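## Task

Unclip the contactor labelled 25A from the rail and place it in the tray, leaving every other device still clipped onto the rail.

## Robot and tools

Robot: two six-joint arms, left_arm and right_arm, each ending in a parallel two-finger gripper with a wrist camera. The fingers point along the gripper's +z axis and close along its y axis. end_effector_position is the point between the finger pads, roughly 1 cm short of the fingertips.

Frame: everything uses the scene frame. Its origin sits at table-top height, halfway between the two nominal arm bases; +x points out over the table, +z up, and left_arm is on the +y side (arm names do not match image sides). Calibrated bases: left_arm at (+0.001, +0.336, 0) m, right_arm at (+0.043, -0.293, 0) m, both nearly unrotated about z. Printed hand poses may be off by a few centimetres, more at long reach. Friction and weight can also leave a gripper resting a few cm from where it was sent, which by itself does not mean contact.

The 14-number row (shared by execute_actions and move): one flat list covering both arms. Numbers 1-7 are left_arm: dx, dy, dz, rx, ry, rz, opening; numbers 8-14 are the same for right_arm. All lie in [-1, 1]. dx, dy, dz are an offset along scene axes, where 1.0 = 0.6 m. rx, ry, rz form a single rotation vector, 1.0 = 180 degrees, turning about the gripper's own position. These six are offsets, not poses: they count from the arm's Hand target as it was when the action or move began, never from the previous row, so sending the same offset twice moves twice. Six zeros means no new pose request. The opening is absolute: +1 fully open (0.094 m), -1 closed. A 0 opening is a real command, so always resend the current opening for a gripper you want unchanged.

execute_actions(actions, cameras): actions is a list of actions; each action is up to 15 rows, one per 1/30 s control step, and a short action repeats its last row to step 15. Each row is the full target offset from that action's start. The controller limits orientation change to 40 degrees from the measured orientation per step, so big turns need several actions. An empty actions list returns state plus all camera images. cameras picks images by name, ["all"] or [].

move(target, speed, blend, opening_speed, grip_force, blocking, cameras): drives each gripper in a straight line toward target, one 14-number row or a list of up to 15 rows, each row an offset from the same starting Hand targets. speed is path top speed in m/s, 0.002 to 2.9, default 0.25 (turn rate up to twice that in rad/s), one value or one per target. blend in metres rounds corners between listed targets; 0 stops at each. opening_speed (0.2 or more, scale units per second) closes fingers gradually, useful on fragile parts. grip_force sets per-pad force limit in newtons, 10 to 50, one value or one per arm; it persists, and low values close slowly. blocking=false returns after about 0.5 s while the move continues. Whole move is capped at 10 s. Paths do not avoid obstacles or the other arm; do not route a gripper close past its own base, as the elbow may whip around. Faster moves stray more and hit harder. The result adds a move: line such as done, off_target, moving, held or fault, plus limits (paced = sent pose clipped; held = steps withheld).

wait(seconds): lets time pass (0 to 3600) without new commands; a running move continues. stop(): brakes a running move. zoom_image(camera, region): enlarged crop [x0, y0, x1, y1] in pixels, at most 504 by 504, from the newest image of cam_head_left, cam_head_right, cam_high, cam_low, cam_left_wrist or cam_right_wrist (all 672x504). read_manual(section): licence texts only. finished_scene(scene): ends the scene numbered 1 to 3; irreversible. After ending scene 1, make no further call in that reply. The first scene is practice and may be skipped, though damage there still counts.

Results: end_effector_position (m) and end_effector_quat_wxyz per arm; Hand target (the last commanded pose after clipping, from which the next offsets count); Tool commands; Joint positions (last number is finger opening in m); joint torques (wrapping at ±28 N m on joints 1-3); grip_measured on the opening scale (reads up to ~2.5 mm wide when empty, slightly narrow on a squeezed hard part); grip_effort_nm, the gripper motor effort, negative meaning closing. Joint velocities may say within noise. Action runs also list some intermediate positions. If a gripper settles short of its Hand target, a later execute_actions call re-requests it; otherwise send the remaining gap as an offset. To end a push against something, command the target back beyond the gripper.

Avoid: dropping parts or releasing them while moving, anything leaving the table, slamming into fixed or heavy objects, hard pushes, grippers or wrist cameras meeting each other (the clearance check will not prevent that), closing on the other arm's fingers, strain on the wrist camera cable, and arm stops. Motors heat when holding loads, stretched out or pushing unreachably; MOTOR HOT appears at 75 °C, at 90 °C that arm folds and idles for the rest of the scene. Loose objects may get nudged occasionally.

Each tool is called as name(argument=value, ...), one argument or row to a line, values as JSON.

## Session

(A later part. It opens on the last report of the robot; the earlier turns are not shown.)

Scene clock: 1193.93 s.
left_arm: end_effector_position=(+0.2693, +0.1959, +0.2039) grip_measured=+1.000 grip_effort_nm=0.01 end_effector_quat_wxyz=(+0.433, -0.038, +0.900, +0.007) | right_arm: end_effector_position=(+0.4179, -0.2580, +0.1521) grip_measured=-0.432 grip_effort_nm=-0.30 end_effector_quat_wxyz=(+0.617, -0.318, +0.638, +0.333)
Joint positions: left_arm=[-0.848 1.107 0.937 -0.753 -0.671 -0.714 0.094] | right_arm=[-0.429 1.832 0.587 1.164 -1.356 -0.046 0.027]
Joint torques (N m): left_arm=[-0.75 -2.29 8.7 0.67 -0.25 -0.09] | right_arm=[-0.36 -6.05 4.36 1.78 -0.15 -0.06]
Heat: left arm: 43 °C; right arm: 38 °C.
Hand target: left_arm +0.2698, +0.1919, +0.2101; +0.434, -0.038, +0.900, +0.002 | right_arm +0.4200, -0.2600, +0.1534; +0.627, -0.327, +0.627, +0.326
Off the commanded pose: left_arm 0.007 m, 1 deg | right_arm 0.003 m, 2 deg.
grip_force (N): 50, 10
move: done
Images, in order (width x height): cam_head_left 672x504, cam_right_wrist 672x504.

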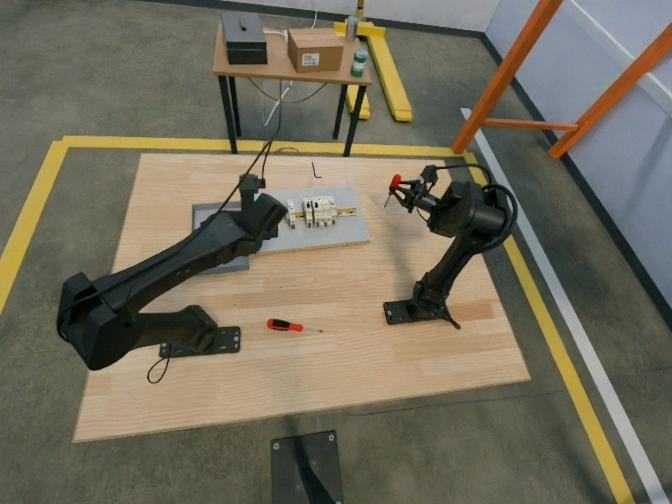

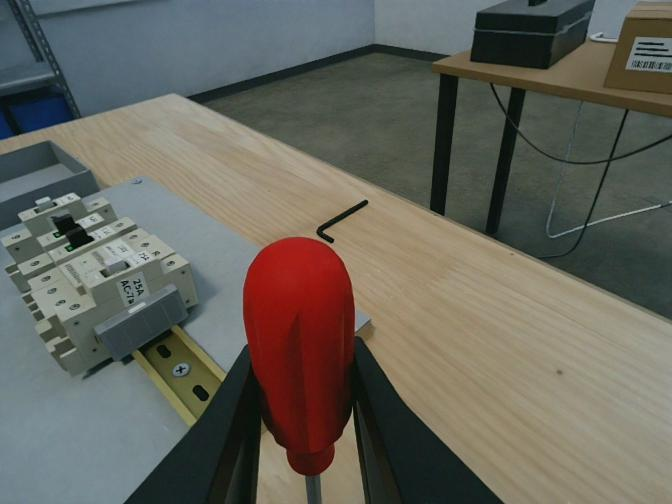

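move(
  target=[0, 0, 0, 0, 0, 0, 1, 0, 0, -0.07, 0, 0, 0, -0.75],
  speed=0.06,
)

move(
  target=[0, 0, 0, 0, 0, 0, 1, 0, 0, -0.012, 0, 0, 0, -0.75],
  speed=0.03,
)

move(
  target=[0, 0, 0, 0, 0, 0, 1, 0, 0, -0.012, 0, 0, 0, -0.75],
  speed=0.03,
  cameras=["cam_right_wrist"],
)

Scene clock: 1208.60 s.
left_arm: end_effector_position=(+0.2693, +0.1959, +0.2039) grip_measured=+1.000 grip_effort_nm=0.01 end_effector_quat_wxyz=(+0.433, -0.038, +0.900, +0.007) | right_arm: end_effector_position=(+0.4216, -0.2596, +0.1124) grip_measured=-0.432 grip_effort_nm=-0.30 end_effector_quat_wxyz=(+0.615, -0.319, +0.640, +0.333)
Joint positions: left_arm=[-0.848 1.107 0.937 -0.753 -0.671 -0.714 0.094] | right_arm=[-0.429 2.012 0.587 1.321 -1.356 -0.067 0.027]
Joint torques (N m): left_arm=[-0.72 -2.24 8.62 0.69 -0.21 -0.07] | right_arm=[-0.39 -6.56 2.45 1.98 -0.17 -0.05]
Heat: left arm: 43 °C; right arm: 35 °C.
Hand target: left_arm +0.2698, +0.1919, +0.2101; +0.434, -0.038, +0.900, +0.002 | right_arm +0.4200, -0.2600, +0.1114; +0.627, -0.327, +0.627, +0.326
Off the commanded pose: left_arm 0.007 m, 1 deg | right_arm 0.002 m, 2 deg.
grip_force (N): 50, 10
move: done

Scene clock: 1209.70 s.
left_arm: end_effector_position=(+0.2693, +0.1959, +0.2039) grip_measured=+1.000 grip_effort_nm=0.01 end_effector_quat_wxyz=(+0.433, -0.038, +0.900, +0.007) | right_arm: end_effector_position=(+0.4207, -0.2588, +0.1075) grip_measured=-0.432 grip_effort_nm=-0.30 end_effector_quat_wxyz=(+0.616, -0.322, +0.636, +0.334)
Joint positions: left_arm=[-0.848 1.107 0.937 -0.753 -0.671 -0.714 0.094] | right_arm=[-0.429 2.048 0.587 1.381 -1.364 -0.05 0.027]
Joint torques (N m): left_arm=[-0.66 -2.19 8.72 0.62 -0.23 -0.11] | right_arm=[-0.38 -6.35 2.28 1.9 -0.05 -0.09]
Heat: left arm: 43 °C; right arm: 35 °C.
Hand target: left_arm +0.2698, +0.1919, +0.2101; +0.434, -0.038, +0.900, +0.002 | right_arm +0.4200, -0.2600, +0.1043; +0.627, -0.327, +0.627, +0.326
Off the commanded pose: left_arm 0.007 m, 1 deg | right_arm 0.004 m, 2 deg.
grip_force (N): 50, 10
move: done

Scene clock: 1210.60 s.
left_arm: end_effector_position=(+0.2693, +0.1959, +0.2039) grip_measured=+1.000 grip_effort_nm=0.01 end_effector_quat_wxyz=(+0.433, -0.038, +0.900, +0.007) | right_arm: end_effector_position=(+0.4185, -0.2573, +0.1069) grip_measured=-0.432 grip_effort_nm=-0.30 end_effector_quat_wxyz=(+0.620, -0.333, +0.627, +0.333)
Joint positions: left_arm=[-0.848 1.107 0.937 -0.753 -0.671 -0.714 0.094] | right_arm=[-0.429 2.072 0.587 1.443 -1.379 -0.035 0.027]
Joint torques (N m): left_arm=[-0.73 -2.33 8.65 0.68 -0.19 -0.09] | right_arm=[-0.39 -4.94 2.22 1.81 0.14 -0.1]
Heat: left arm: 43 °C; right arm: 35 °C.
Hand target: left_arm +0.2698, +0.1919, +0.2101; +0.434, -0.038, +0.900, +0.002 | right_arm +0.4199, -0.2600, +0.0971; +0.627, -0.327, +0.627, +0.326
Off the commanded pose: left_arm 0.007 m, 1 deg | right_arm 0.010 m, 1 deg.
grip_force (N): 50, 10
move: done

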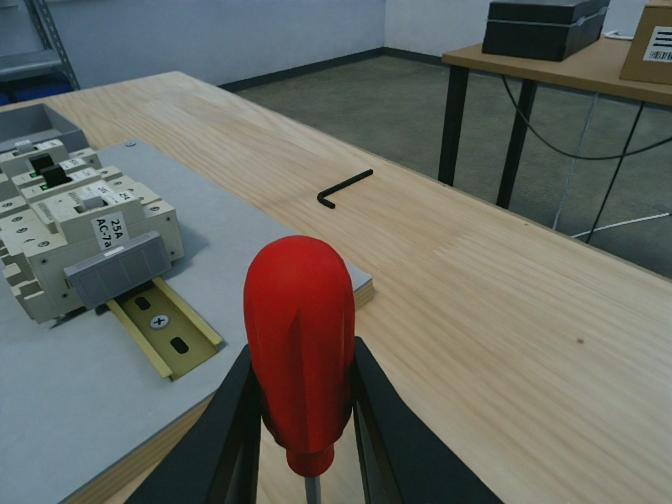

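move(
  target=[0, 0, 0, 0, 0, 0, 1, -0.012, -0.017, 0, -0.2275, 0.1595, 0, -0.75],
  speed=0.07,
  cameras=["cam_right_wrist"],
)

Scene clock: 1232.23 s.
left_arm: end_effector_position=(+0.2693, +0.1959, +0.2039) grip_measured=+1.000 grip_effort_nm=0.01 end_effector_quat_wxyz=(+0.433, -0.038, +0.900, +0.007) | right_arm: end_effector_position=(+0.4183, -0.2604, +0.1058) grip_measured=-0.432 grip_effort_nm=-0.30 end_effector_quat_wxyz=(+0.337, -0.433, +0.816, +0.183)
Joint positions: left_arm=[-0.848 1.107 0.937 -0.753 -0.671 -0.714 0.094] | right_arm=[-0.273 1.692 1.125 -0.676 -0.73 -1.092 0.027]
Joint torques (N m): left_arm=[-0.73 -2.35 8.58 0.62 -0.2 -0.1] | right_arm=[0.16 -8.12 5.7 0.4 0.61 -0.11]
Heat: left arm: 43 °C; right arm: 34 °C.
Hand target: left_arm +0.2698, +0.1919, +0.2101; +0.434, -0.038, +0.900, +0.002 | right_arm +0.4127, -0.2702, +0.0971; +0.303, -0.434, +0.833, +0.158
Off the commanded pose: left_arm 0.007 m, 1 deg | right_arm 0.014 m, 5 deg.
grip_force (N): 50, 10
move: off_target (right_arm)

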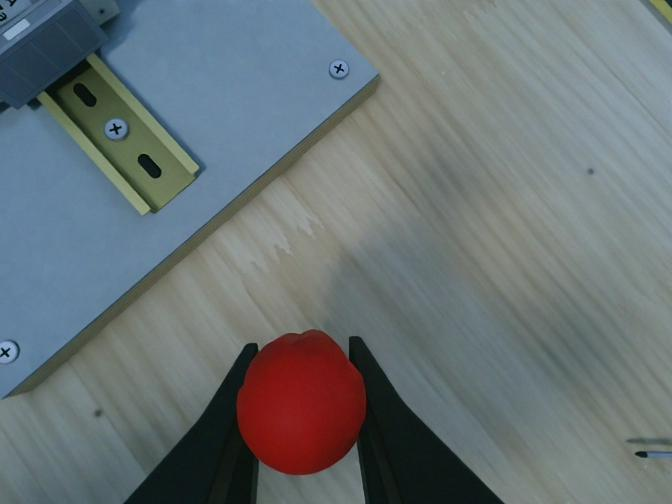

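move(
  target=[
    [0, 0, 0, 0, 0, 0, 1, 0, 0, 0.13, 0, 0, 0, -0.75],
    [-0.0597, -0.2573, -0.1085, -0.0371, -0.1298, -0.2609, 0.0, -0.188, 0.2337, 0.205, 0.0686, -0.0896, -0.1925, -0.75],
  ],
  speed=0.15,
  grip_force=[50, 50],
  cameras=["cam_left_wrist", "cam_right_wrist", "cam_head_left"],
)

Scene clock: 1295.10 s.
left_arm: end_effector_position=(+0.2338, +0.0375, +0.1485) grip_measured=+0.004 grip_effort_nm=-0.14 end_effector_quat_wxyz=(+0.565, +0.294, +0.737, -0.227) | right_arm: end_effector_position=(+0.2965, -0.1316, +0.2118) grip_measured=-0.450 grip_effort_nm=-1.03 end_effector_quat_wxyz=(+0.474, -0.161, +0.862, +0.081)
Joint positions: left_arm=[-1.021 1.275 0.362 0.642 -0.266 -0.075 0.047] | right_arm=[0.738 0.856 0.74 -0.493 0.347 0.217 0.026]
Joint torques (N m): left_arm=[0.5 -2.88 5.29 1.53 0.09 0.03] | right_arm=[0.5 -2.26 5.37 2.07 0.34 0.04]
Heat: left arm: 44 °C; right arm: 34 °C.
Hand target: left_arm +0.2340, +0.0375, +0.1450; +0.564, +0.297, +0.736, -0.228 | right_arm +0.3000, -0.1300, +0.2201; +0.492, -0.151, +0.853, +0.087
Off the commanded pose: left_arm 0.004 m, 0 deg | right_arm 0.009 m, 3 deg.
move: off_target (right_arm)
Images, in order (width x height): cam_head_left 672x504, cam_left_wrist 672x504, cam_right_wrist 672x504.

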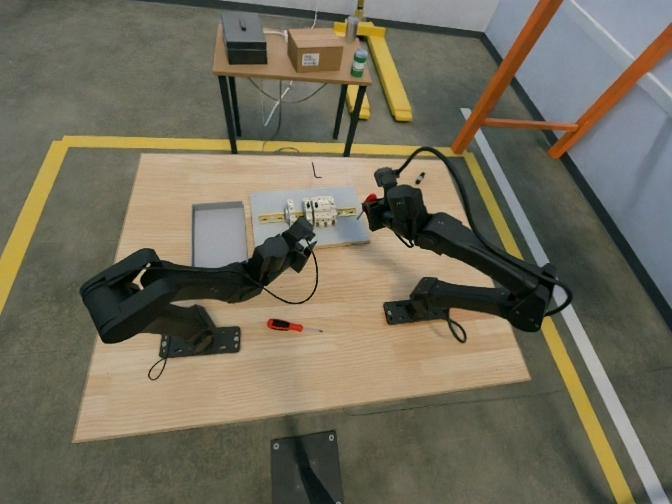

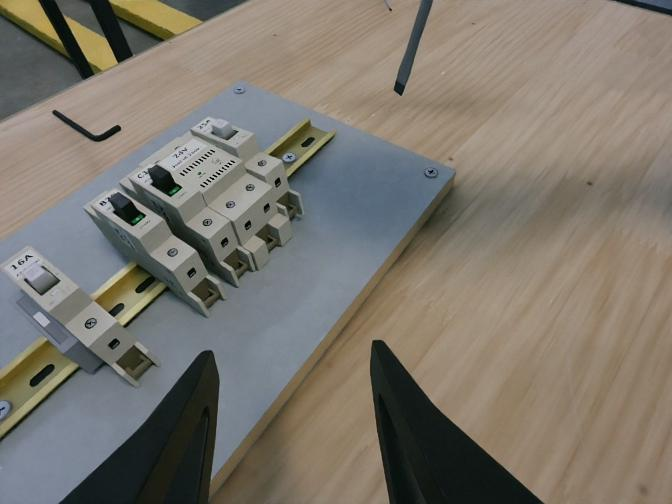

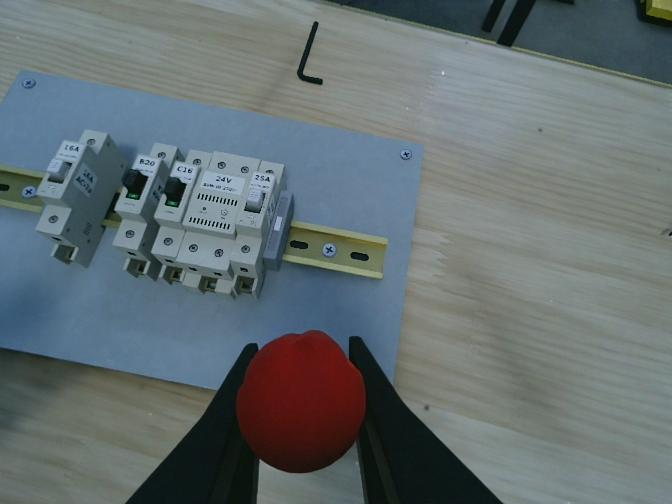

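zoom_image(
  camera="cam_left_wrist",
  region=[340, 0, 480, 110],
)

zoom_image(
  camera="cam_left_wrist",
  region=[190, 110, 320, 290],
)

Scaled by 3.600 from the camera's image (finer frame: 960x720).

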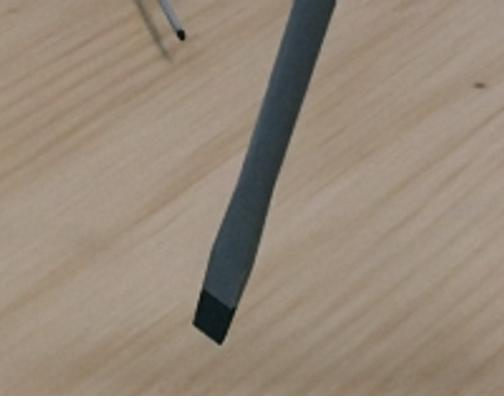

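Scaled by 2.800 from the camera's image (finer frame: 960x720).

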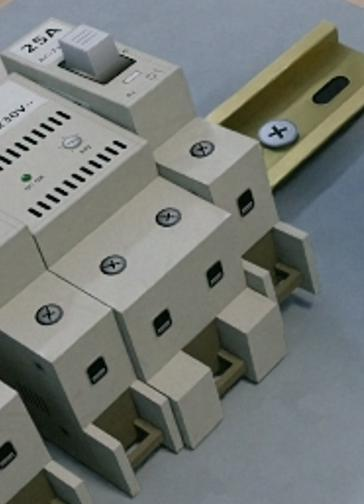

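move(
  target=[0, 0, 0, 0, 0, 0, 0, 0.0, 0.06, -0.02, -0.1381, -0.0579, 0.422, -0.75],
  speed=0.15,
  cameras=["cam_left_wrist", "cam_right_wrist", "cam_head_left"],
)

Scene clock: 1556.97 s.
left_arm: end_effector_position=(+0.2339, +0.0374, +0.1489) grip_measured=+0.003 grip_effort_nm=-0.14 end_effector_quat_wxyz=(+0.566, +0.293, +0.737, -0.227) | right_arm: end_effector_position=(+0.2948, -0.0996, +0.1932) grip_measured=-0.450 grip_effort_nm=-1.03 end_effector_quat_wxyz=(-0.345, +0.741, -0.548, -0.177)
Joint positions: left_arm=[-1.021 1.275 0.362 0.643 -0.266 -0.075 0.047] | right_arm=[0.243 1.341 1.133 -0.955 -0.705 -1.443 0.026]
Joint torques (N m): left_arm=[0.64 -2.99 5.29 1.5 0.13 0.03] | right_arm=[-0.43 -4.1 8.75 0.91 -0.79 -0.08]
Heat: left arm: 47 °C; right arm: 39 °C.
Hand target: left_arm +0.2340, +0.0375, +0.1450; +0.564, +0.297, +0.736, -0.228 | right_arm +0.2999, -0.0940, +0.2080; -0.364, +0.740, -0.535, -0.184
Off the commanded pose: left_arm 0.004 m, 0 deg | right_arm 0.017 m, 3 deg.
move: off_target (right_arm)
Images, in order (width x height): cam_head_left 672x504, cam_left_wrist 672x504, cam_right_wrist 672x504.

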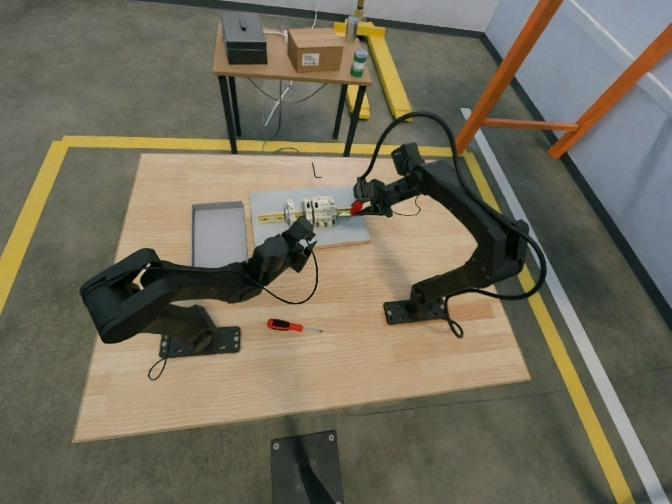

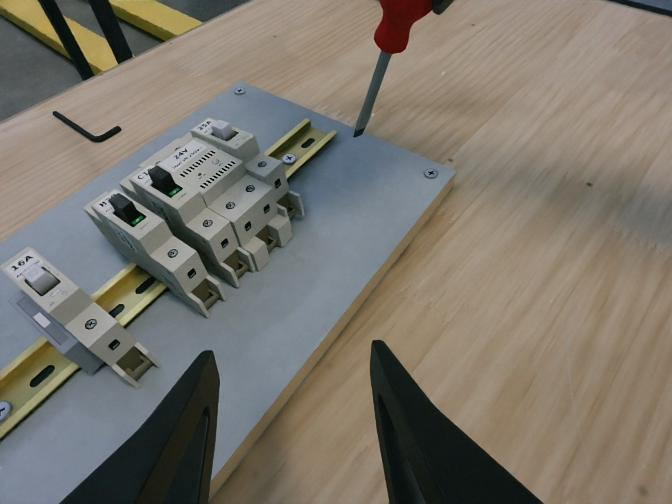

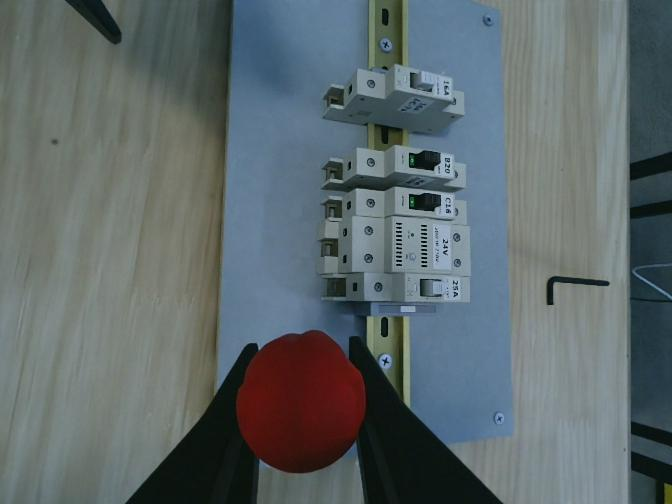

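zoom_image(
  camera="cam_left_wrist",
  region=[240, 0, 470, 230],
)

Scaled by 2.191 from the camera's image (finer frame: 960x720).

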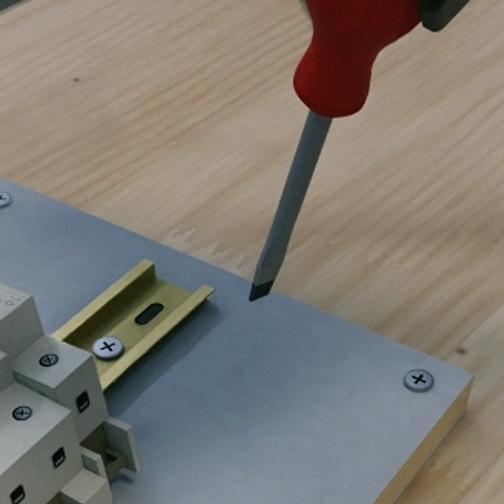

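move(
  target=[0, 0, 0, 0, 0, 0, 0, 0.0517, 0.065, -0.058, 0, 0, 0, -0.75],
  speed=0.08,
  cameras=["cam_left_wrist", "cam_right_wrist"],
)

zoom_image(
  camera="cam_left_wrist",
  region=[200, 60, 400, 260],
)

Scene clock: 1603.97 s.
left_arm: end_effector_position=(+0.2339, +0.0374, +0.1489) grip_measured=+0.003 grip_effort_nm=-0.14 end_effector_quat_wxyz=(+0.566, +0.293, +0.737, -0.227) | right_arm: end_effector_position=(+0.3257, -0.0631, +0.1668) grip_measured=-0.450 grip_effort_nm=-1.03 end_effector_quat_wxyz=(-0.349, +0.740, -0.546, -0.179)
Joint positions: left_arm=[-1.021 1.275 0.362 0.643 -0.266 -0.075 0.047] | right_arm=[0.334 1.484 1.133 -0.737 -0.675 -1.335 0.026]
Joint torques (N m): left_arm=[0.53 -3 5.38 1.54 0.12 0.01] | right_arm=[0.55 -5.26 6.97 1.33 -0.57 0.03]
Heat: left arm: 48 °C; right arm: 37 °C.
Hand target: left_arm +0.2340, +0.0375, +0.1450; +0.564, +0.297, +0.736, -0.228 | right_arm +0.3310, -0.0550, +0.1732; -0.364, +0.740, -0.535, -0.184
Off the commanded pose: left_arm 0.004 m, 0 deg | right_arm 0.012 m, 2 deg.
move: off_target (right_arm)

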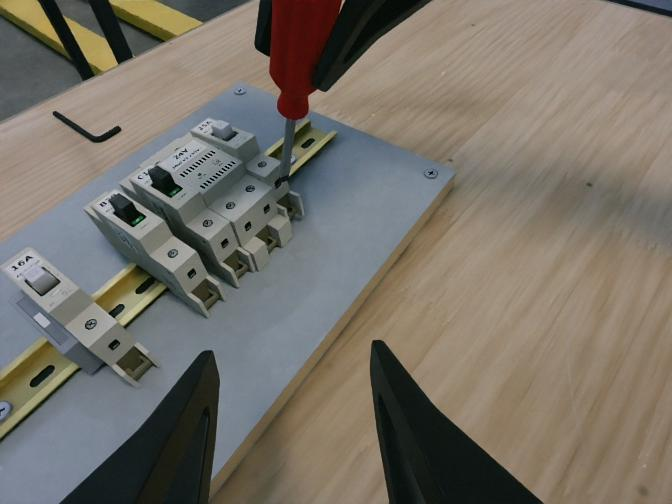

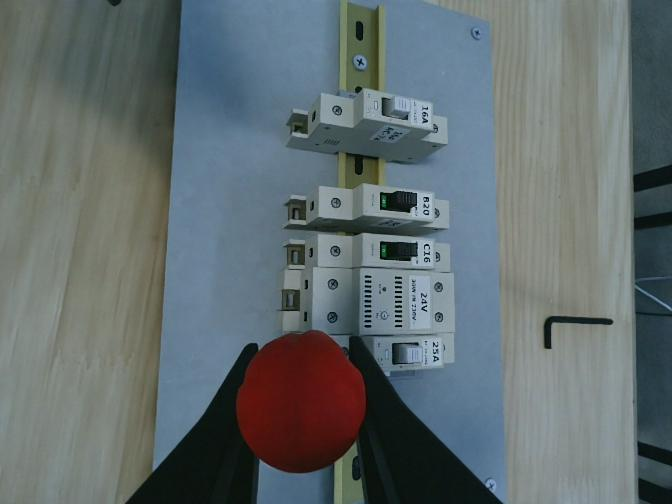

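Scaled by 2.520 from the camera's image (finer frame: 960x720).

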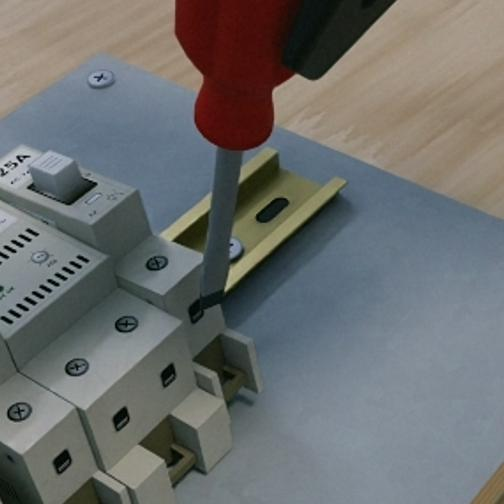

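zoom_image(
  camera="cam_right_wrist",
  region=[260, 170, 400, 340],
)

Scaled by 2.965 from the camera's image (finer frame: 960x720).

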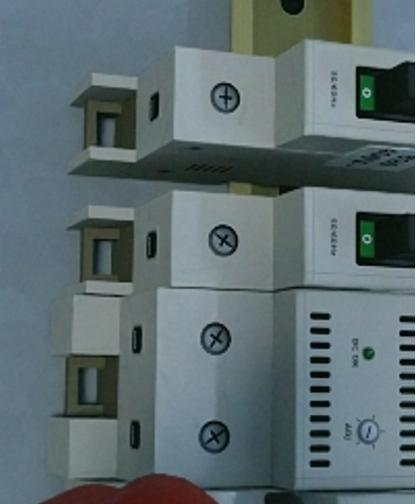

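zoom_image(
  camera="cam_left_wrist",
  region=[255, 140, 325, 220],
)

Scaled by 6.300 from the camera's image (finer frame: 960x720).

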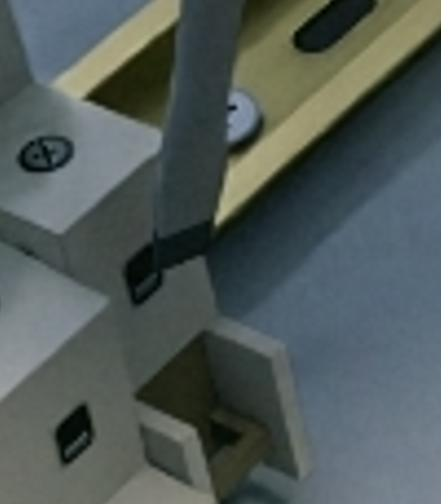

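move(
  target=[0, 0, 0, 0, 0, 0, 0, -0.0013, -0.0022, -0.03, 0, 0, 0, -0.75],
  speed=0.05,
  cameras=["cam_left_wrist"],
)

zoom_image(
  camera="cam_left_wrist",
  region=[255, 140, 325, 240],
)

Scene clock: 1694.47 s.
left_arm: end_effector_position=(+0.2339, +0.0374, +0.1489) grip_measured=+0.003 grip_effort_nm=-0.14 end_effector_quat_wxyz=(+0.566, +0.293, +0.736, -0.227) | right_arm: end_effector_position=(+0.3294, -0.0618, +0.1570) grip_measured=-0.450 grip_effort_nm=-1.03 end_effector_quat_wxyz=(-0.355, +0.741, -0.543, -0.175)
Joint positions: left_arm=[-1.021 1.275 0.362 0.644 -0.266 -0.075 0.047] | right_arm=[0.334 1.494 1.098 -0.676 -0.675 -1.334 0.026]
Joint torques (N m): left_arm=[0.59 -2.99 5.34 1.5 0.11 0.02] | right_arm=[0.29 -5.52 4.75 1.43 -0.6 -0.01]
Heat: left arm: 50 °C; right arm: 36 °C.
Hand target: left_arm +0.2340, +0.0375, +0.1450; +0.564, +0.297, +0.736, -0.228 | right_arm +0.3302, -0.0564, +0.1552; -0.364, +0.740, -0.535, -0.184
Off the commanded pose: left_arm 0.004 m, 0 deg | right_arm 0.006 m, 2 deg.
move: done

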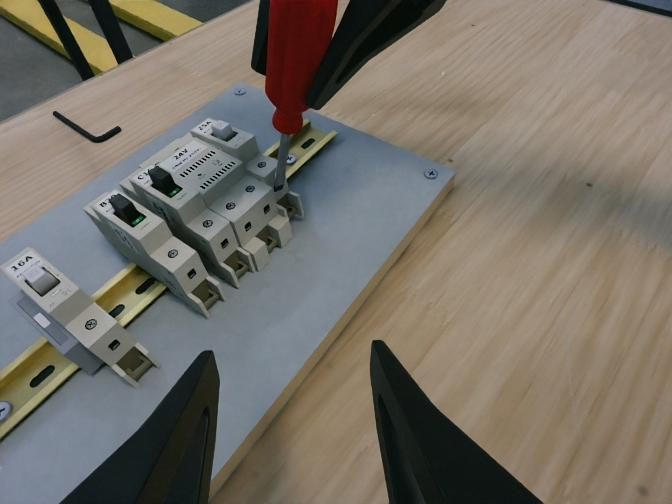

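Scaled by 5.040 from the camera's image (finer frame: 960x720).

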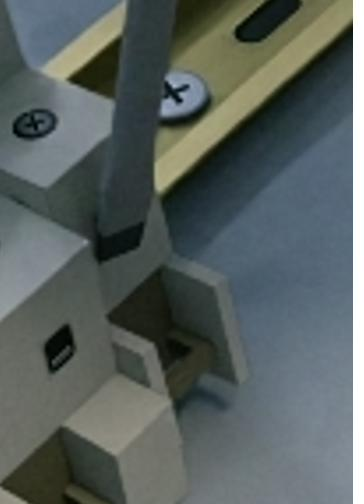

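move(
  target=[0, 0, 0, 0, 0, 0, 0, -0.0085, -0.0033, -0.0167, 0, 0, 0, -0.75],
  speed=0.05,
  cameras=["cam_left_wrist"],
)

zoom_image(
  camera="cam_left_wrist",
  region=[255, 140, 325, 240],
)

Scene clock: 1736.37 s.
left_arm: end_effector_position=(+0.2339, +0.0374, +0.1490) grip_measured=+0.003 grip_effort_nm=-0.14 end_effector_quat_wxyz=(+0.566, +0.293, +0.736, -0.227) | right_arm: end_effector_position=(+0.3263, -0.0630, +0.1435) grip_measured=-0.450 grip_effort_nm=-1.03 end_effector_quat_wxyz=(-0.353, +0.740, -0.544, -0.177)
Joint positions: left_arm=[-1.021 1.275 0.362 0.644 -0.266 -0.075 0.047] | right_arm=[0.334 1.494 1.045 -0.629 -0.675 -1.334 0.026]
Joint torques (N m): left_arm=[0.61 -3.04 5.18 1.5 0.1 0.02] | right_arm=[0.27 -6.48 4.62 1.35 -0.59 -0.01]
Heat: left arm: 51 °C; right arm: 34 °C.
Hand target: left_arm +0.2340, +0.0375, +0.1450; +0.564, +0.297, +0.736, -0.228 | right_arm +0.3251, -0.0584, +0.1452; -0.364, +0.740, -0.535, -0.184
Off the commanded pose: left_arm 0.004 m, 0 deg | right_arm 0.005 m, 2 deg.
move: done

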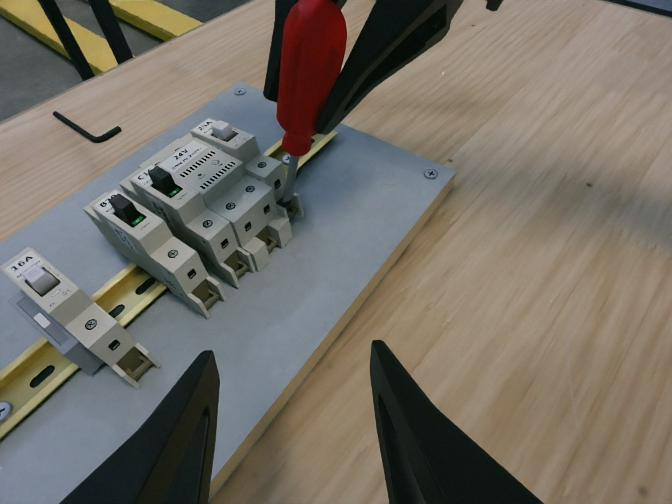

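Scaled by 5.040 from the camera's image (finer frame: 960x720).

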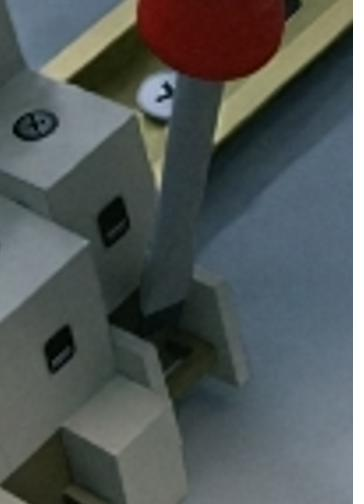

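zoom_image(
  camera="cam_left_wrist",
  region=[270, 185, 310, 225],
)

Scaled by 12.600 from the camera's image (finer frame: 960x720).

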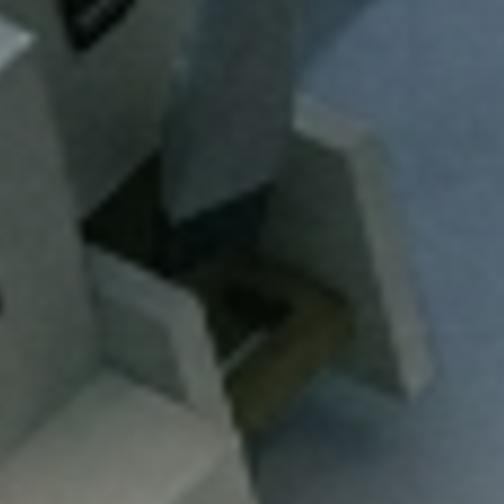

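move(
  target=[0, 0, 0, 0, 0, 0, 0, -0.004, 0.004, 0.002, 0, 0, 0, -0.75],
  speed=0.05,
  cameras=["cam_left_wrist"],
)

zoom_image(
  camera="cam_left_wrist",
  region=[270, 185, 310, 225],
)

Scene clock: 1788.40 s.
left_arm: end_effector_position=(+0.2339, +0.0374, +0.1490) grip_measured=+0.003 grip_effort_nm=-0.14 end_effector_quat_wxyz=(+0.566, +0.293, +0.736, -0.227) | right_arm: end_effector_position=(+0.3253, -0.0606, +0.1436) grip_measured=-0.450 grip_effort_nm=-1.03 end_effector_quat_wxyz=(-0.353, +0.741, -0.543, -0.177)
Joint positions: left_arm=[-1.021 1.275 0.362 0.644 -0.266 -0.075 0.047] | right_arm=[0.343 1.494 1.045 -0.625 -0.672 -1.327 0.026]
Joint torques (N m): left_arm=[0.51 -3.02 5.2 1.55 0.13 0.02] | right_arm=[0.5 -7.09 4.37 1.35 -0.57 0.03]
Heat: left arm: 51 °C; right arm: 34 °C.
Hand target: left_arm +0.2340, +0.0375, +0.1450; +0.564, +0.297, +0.736, -0.228 | right_arm +0.3226, -0.0559, +0.1464; -0.364, +0.740, -0.535, -0.184
Off the commanded pose: left_arm 0.004 m, 0 deg | right_arm 0.006 m, 2 deg.
move: done

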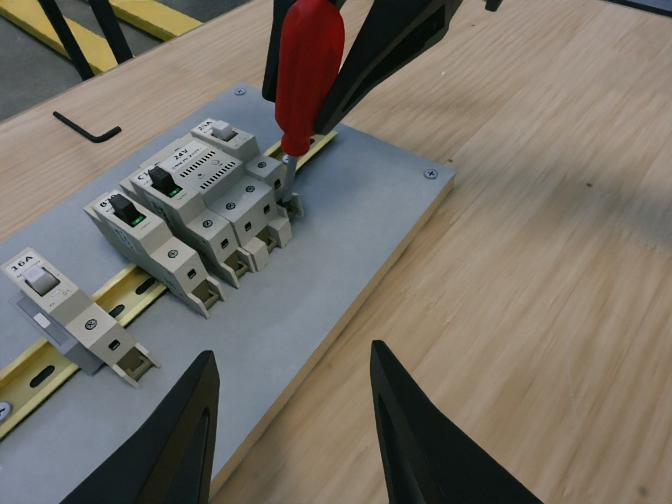

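Scaled by 12.600 from the camera's image (finer frame: 960x720).

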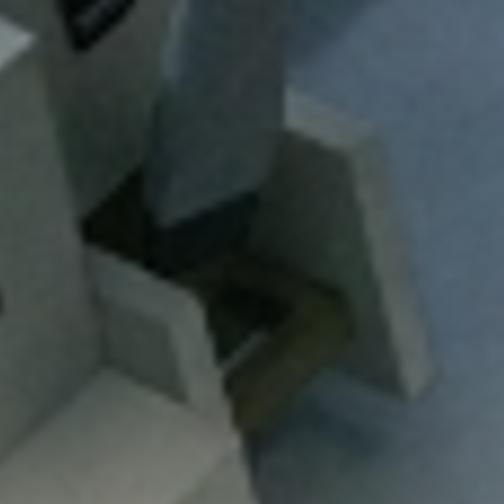

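move(
  target=[0, 0, 0, 0, 0, 0, 0, -0.003, 0.0015, -0.009, 0, 0, 0, -0.75],
  speed=0.03,
  cameras=["cam_left_wrist"],
)

zoom_image(
  camera="cam_left_wrist",
  region=[270, 185, 310, 225],
)

Scene clock: 1806.20 s.
left_arm: end_effector_position=(+0.2339, +0.0374, +0.1490) grip_measured=+0.003 grip_effort_nm=-0.14 end_effector_quat_wxyz=(+0.566, +0.293, +0.736, -0.227) | right_arm: end_effector_position=(+0.3229, -0.0599, +0.1371) grip_measured=-0.450 grip_effort_nm=-1.03 end_effector_quat_wxyz=(-0.351, +0.741, -0.544, -0.178)
Joint positions: left_arm=[-1.021 1.275 0.362 0.644 -0.266 -0.075 0.047] | right_arm=[0.348 1.494 1.02 -0.6 -0.669 -1.32 0.026]
Joint torques (N m): left_arm=[0.53 -3.04 5.22 1.49 0.11 0.02] | right_arm=[0.49 -7.13 4.53 1.34 -0.56 0.02]
Heat: left arm: 51 °C; right arm: 33 °C.
Hand target: left_arm +0.2340, +0.0375, +0.1450; +0.564, +0.297, +0.736, -0.228 | right_arm +0.3209, -0.0550, +0.1411; -0.364, +0.740, -0.535, -0.184
Off the commanded pose: left_arm 0.004 m, 0 deg | right_arm 0.007 m, 2 deg.
move: done

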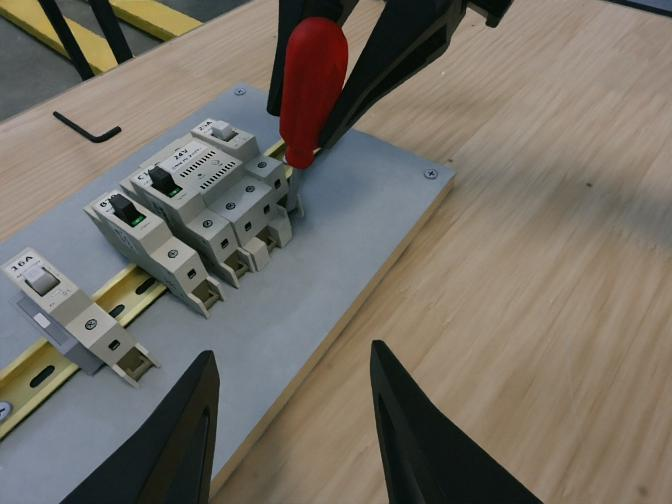

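Scaled by 12.600 from the camera's image (finer frame: 960x720).

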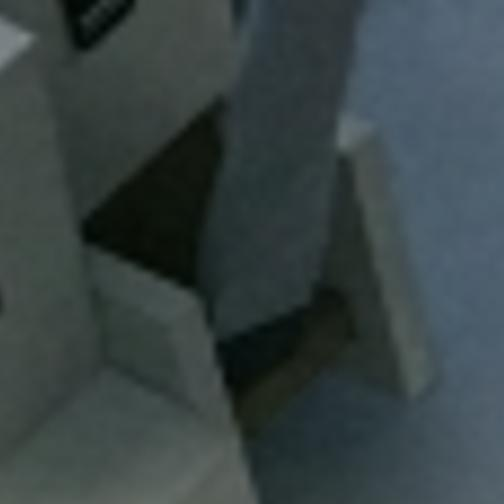

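move(
  target=[0, 0, 0, 0, 0, 0, 0, 0, 0, -0.01, 0, 0, 0, -0.75],
  speed=0.03,
  cameras=["cam_left_wrist"],
)

zoom_image(
  camera="cam_left_wrist",
  region=[270, 185, 310, 225],
)

Scene clock: 1816.43 s.
left_arm: end_effector_position=(+0.2339, +0.0374, +0.1490) grip_measured=+0.003 grip_effort_nm=-0.14 end_effector_quat_wxyz=(+0.566, +0.293, +0.736, -0.227) | right_arm: end_effector_position=(+0.3250, -0.0592, +0.1350) grip_measured=-0.450 grip_effort_nm=-1.03 end_effector_quat_wxyz=(-0.357, +0.741, -0.541, -0.174)
Joint positions: left_arm=[-1.021 1.275 0.362 0.644 -0.266 -0.075 0.047] | right_arm=[0.348 1.494 1.004 -0.568 -0.669 -1.319 0.026]
Joint torques (N m): left_arm=[0.55 -2.95 5.35 1.51 0.11 0.04] | right_arm=[0.51 -6.69 4.18 1.3 -0.57 0.03]
Heat: left arm: 52 °C; right arm: 33 °C.
Hand target: left_arm +0.2340, +0.0375, +0.1450; +0.564, +0.297, +0.736, -0.228 | right_arm +0.3208, -0.0550, +0.1349; -0.364, +0.740, -0.535, -0.184
Off the commanded pose: left_arm 0.004 m, 0 deg | right_arm 0.006 m, 2 deg.
move: done

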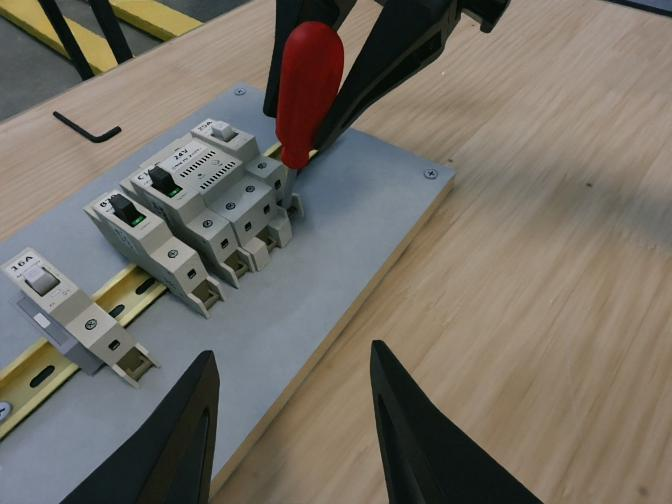

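Scaled by 12.600 from the camera's image (finer frame: 960x720).

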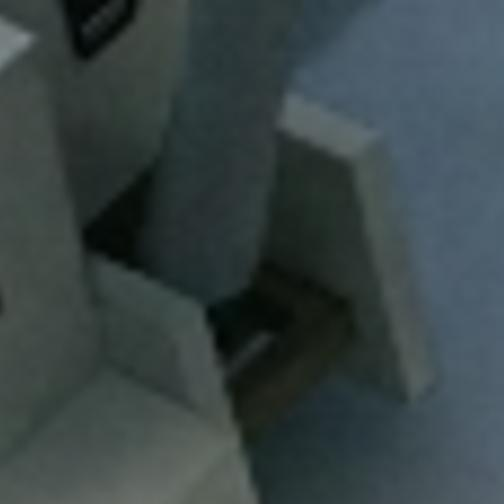

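move(
  target=[0, 0, 0, 0, 0, 0, 0, 0, 0, -0.01, 0, 0, 0, -0.75],
  speed=0.03,
  cameras=["cam_left_wrist"],
)

zoom_image(
  camera="cam_left_wrist",
  region=[270, 185, 310, 225],
)

Scene clock: 1836.00 s.
left_arm: end_effector_position=(+0.2339, +0.0374, +0.1490) grip_measured=+0.003 grip_effort_nm=-0.14 end_effector_quat_wxyz=(+0.566, +0.293, +0.736, -0.227) | right_arm: end_effector_position=(+0.3248, -0.0577, +0.1341) grip_measured=-0.450 grip_effort_nm=-1.03 end_effector_quat_wxyz=(-0.363, +0.740, -0.538, -0.177)
Joint positions: left_arm=[-1.021 1.275 0.362 0.644 -0.266 -0.075 0.047] | right_arm=[0.348 1.494 0.993 -0.547 -0.679 -1.318 0.026]
Joint torques (N m): left_arm=[0.54 -3 5.3 1.49 0.12 0.01] | right_arm=[0.49 -6.19 3.67 1.37 -0.46 0.02]
Heat: left arm: 52 °C; right arm: 33 °C.
Hand target: left_arm +0.2340, +0.0375, +0.1450; +0.564, +0.297, +0.736, -0.228 | right_arm +0.3209, -0.0550, +0.1290; -0.364, +0.740, -0.535, -0.184
Off the commanded pose: left_arm 0.004 m, 0 deg | right_arm 0.007 m, 1 deg.
move: done

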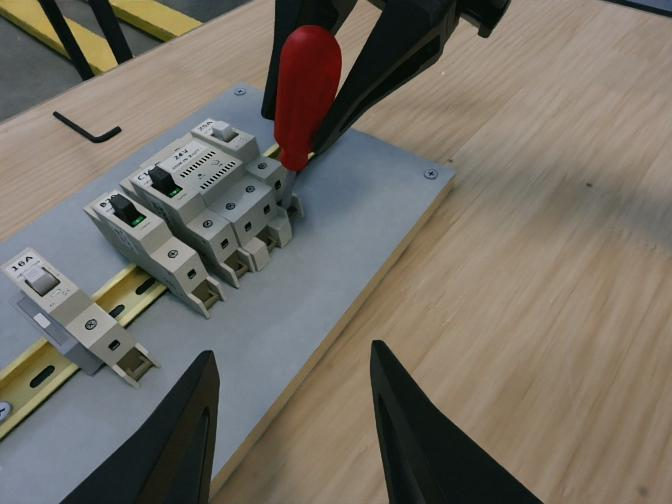

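Scaled by 12.600 from the camera's image (finer frame: 960x720).

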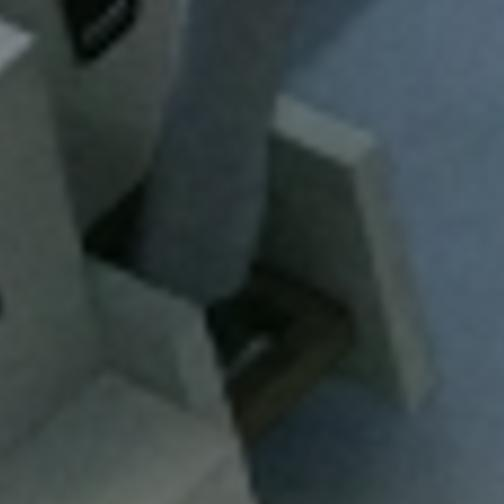

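move(
  target=[0.0317, -0.0942, -0.0617, -0.0151, -0.0238, 0.122, 0, 0, 0, 0.008, 0, 0, 0, -0.75],
  speed=0.08,
  cameras=["cam_left_wrist"],
)

zoom_image(
  camera="cam_left_wrist",
  region=[300, 100, 480, 240],
)

Scene clock: 1878.70 s.
left_arm: end_effector_position=(+0.2527, -0.0140, +0.1072) grip_measured=+0.003 grip_effort_nm=-0.14 end_effector_quat_wxyz=(+0.627, +0.156, +0.754, -0.118) | right_arm: end_effector_position=(+0.3249, -0.0577, +0.1342) grip_measured=-0.450 grip_effort_nm=-1.04 end_effector_quat_wxyz=(-0.363, +0.740, -0.538, -0.177)
Joint positions: left_arm=[-1.257 1.847 0.609 0.949 -0.861 -0.204 0.047] | right_arm=[0.348 1.494 0.993 -0.547 -0.679 -1.318 0.026]
Joint torques (N m): left_arm=[-0.66 -5.83 6.2 1.31 -0.25 -0.09] | right_arm=[0.51 -6.63 4.72 1.17 -0.47 0.01]
Heat: left arm: 52 °C; right arm: 32 °C.
Hand target: left_arm +0.2529, -0.0191, +0.1080; +0.631, +0.146, +0.752, -0.122 | right_arm +0.3209, -0.0550, +0.1338; -0.364, +0.740, -0.535, -0.184
Off the commanded pose: left_arm 0.005 m, 1 deg | right_arm 0.005 m, 1 deg.
move: done

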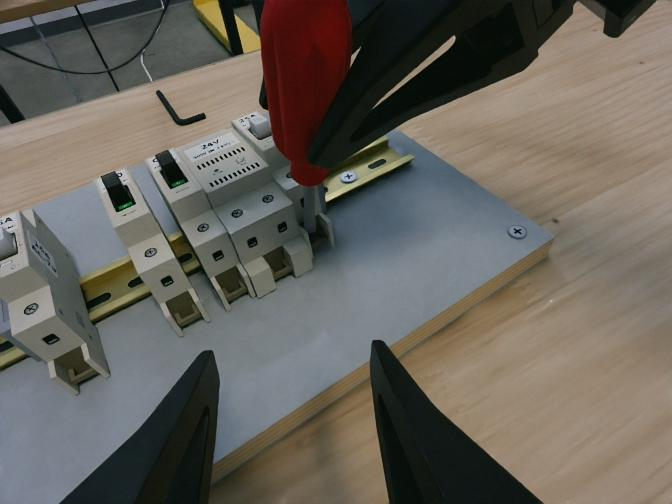

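Scaled by 2.800 from the camera's image (finer frame: 960x720).

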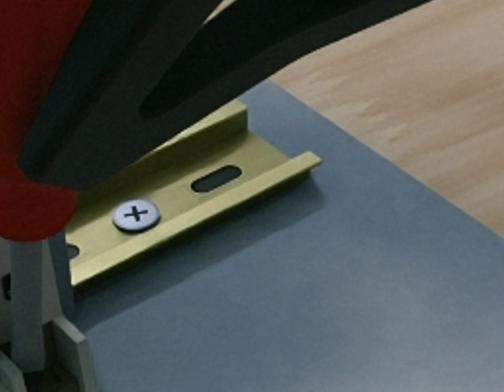

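zoom_image(
  camera="cam_left_wrist",
  region=[220, 180, 350, 310],
)

zoom_image(
  camera="cam_left_wrist",
  region=[295, 210, 345, 260],
)

Scaled by 3.877 from the camera's image (finer frame: 960x720).

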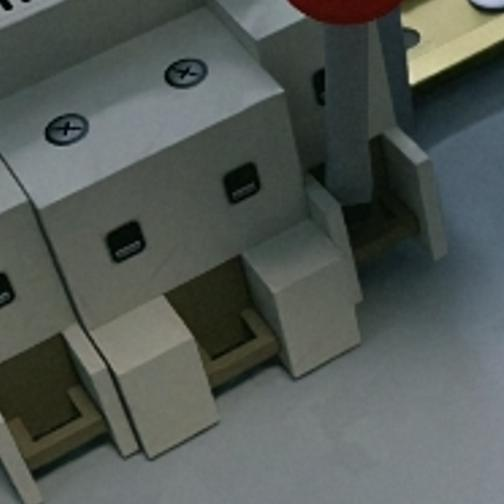

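Scaled by 10.080 from the camera's image (finer frame: 960x720).

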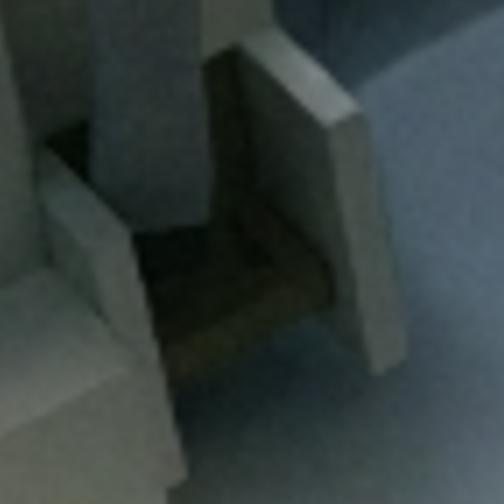

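move(
  target=[0, 0, 0, 0, 0, 0, 0, -0.009, -0.001, -0.004, 0, 0, 0, -0.75],
  speed=0.03,
  cameras=["cam_left_wrist"],
)

zoom_image(
  camera="cam_left_wrist",
  region=[295, 210, 345, 260],
)

Scene clock: 1905.33 s.
left_arm: end_effector_position=(+0.2528, -0.0139, +0.1073) grip_measured=+0.003 grip_effort_nm=-0.14 end_effector_quat_wxyz=(+0.627, +0.155, +0.754, -0.118) | right_arm: end_effector_position=(+0.3239, -0.0580, +0.1338) grip_measured=-0.450 grip_effort_nm=-1.03 end_effector_quat_wxyz=(-0.365, +0.740, -0.538, -0.176)
Joint positions: left_arm=[-1.257 1.847 0.609 0.949 -0.862 -0.204 0.047] | right_arm=[0.348 1.487 0.982 -0.537 -0.679 -1.316 0.026]
Joint torques (N m): left_arm=[-0.69 -5.81 6.04 1.32 -0.24 -0.12] | right_arm=[0.96 -7.32 3.56 1.19 -0.42 0.05]
Heat: left arm: 53 °C; right arm: 33 °C.
Hand target: left_arm +0.2530, -0.0191, +0.1080; +0.631, +0.146, +0.752, -0.122 | right_arm +0.3155, -0.0556, +0.1315; -0.364, +0.740, -0.535, -0.184
Off the commanded pose: left_arm 0.005 m, 1 deg | right_arm 0.009 m, 1 deg.
move: done

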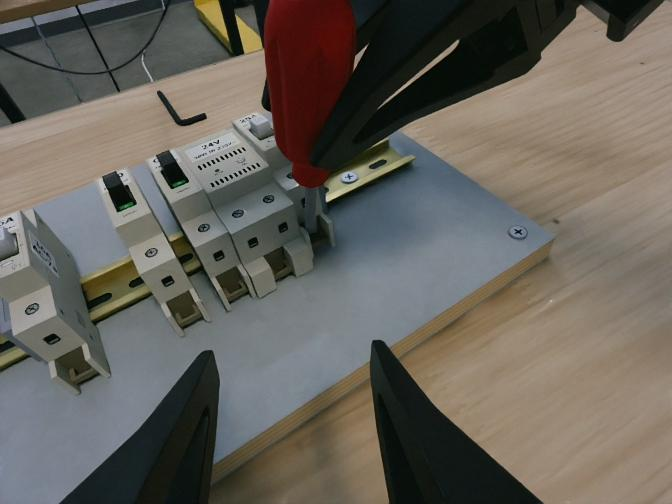

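Scaled by 10.080 from the camera's image (finer frame: 960x720).

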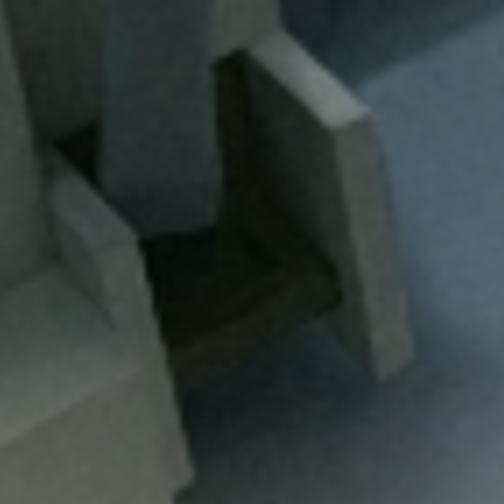

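move(
  target=[0, 0, 0, 0, 0, 0, 0, -0.012, -0.002, -0.002, 0, 0, 0, -0.75],
  speed=0.03,
  cameras=["cam_left_wrist"],
)

zoom_image(
  camera="cam_left_wrist",
  region=[285, 180, 355, 260],
)

Scene clock: 1916.47 s.
left_arm: end_effector_position=(+0.2528, -0.0139, +0.1073) grip_measured=+0.003 grip_effort_nm=-0.14 end_effector_quat_wxyz=(+0.627, +0.155, +0.754, -0.118) | right_arm: end_effector_position=(+0.3214, -0.0583, +0.1327) grip_measured=-0.450 grip_effort_nm=-1.03 end_effector_quat_wxyz=(-0.371, +0.741, -0.533, -0.168)
Joint positions: left_arm=[-1.257 1.847 0.609 0.949 -0.862 -0.204 0.047] | right_arm=[0.353 1.466 0.953 -0.508 -0.672 -1.315 0.026]
Joint torques (N m): left_arm=[-0.7 -5.87 6.06 1.29 -0.25 -0.09] | right_arm=[1.07 -7.62 3.58 0.99 -0.47 0.11]
Heat: left arm: 53 °C; right arm: 32 °C.
Hand target: left_arm +0.2530, -0.0191, +0.1080; +0.631, +0.146, +0.752, -0.122 | right_arm +0.3083, -0.0568, +0.1301; -0.364, +0.740, -0.535, -0.184
Off the commanded pose: left_arm 0.005 m, 1 deg | right_arm 0.013 m, 2 deg.
move: off_target (right_arm)

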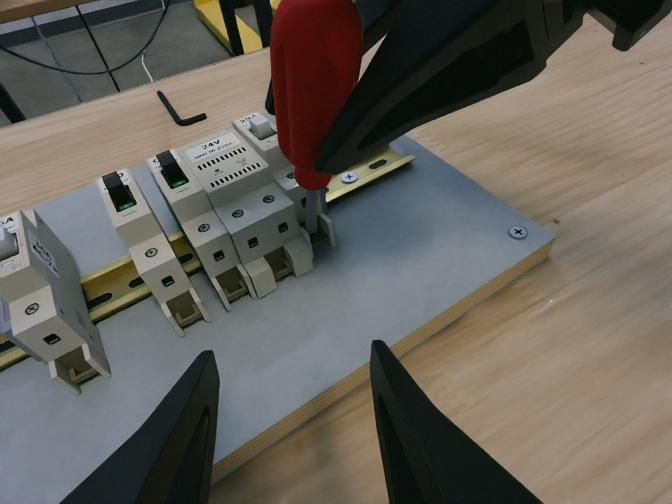

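Scaled by 6.300 from the camera's image (finer frame: 960x720).

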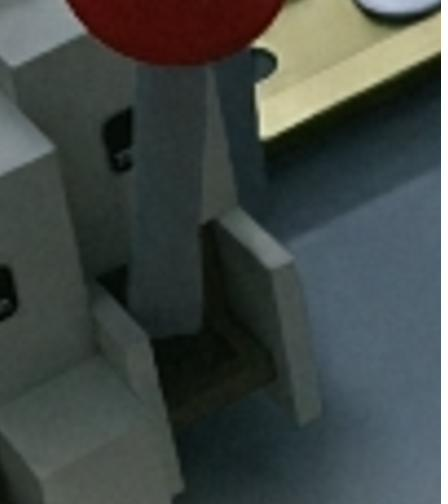

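zoom_image(
  camera="cam_left_wrist",
  region=[303, 220, 333, 250],
)

Scaled by 16.800 from the camera's image (finer frame: 960x720).

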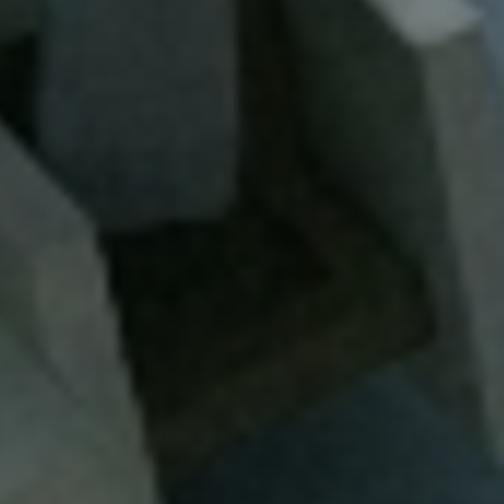

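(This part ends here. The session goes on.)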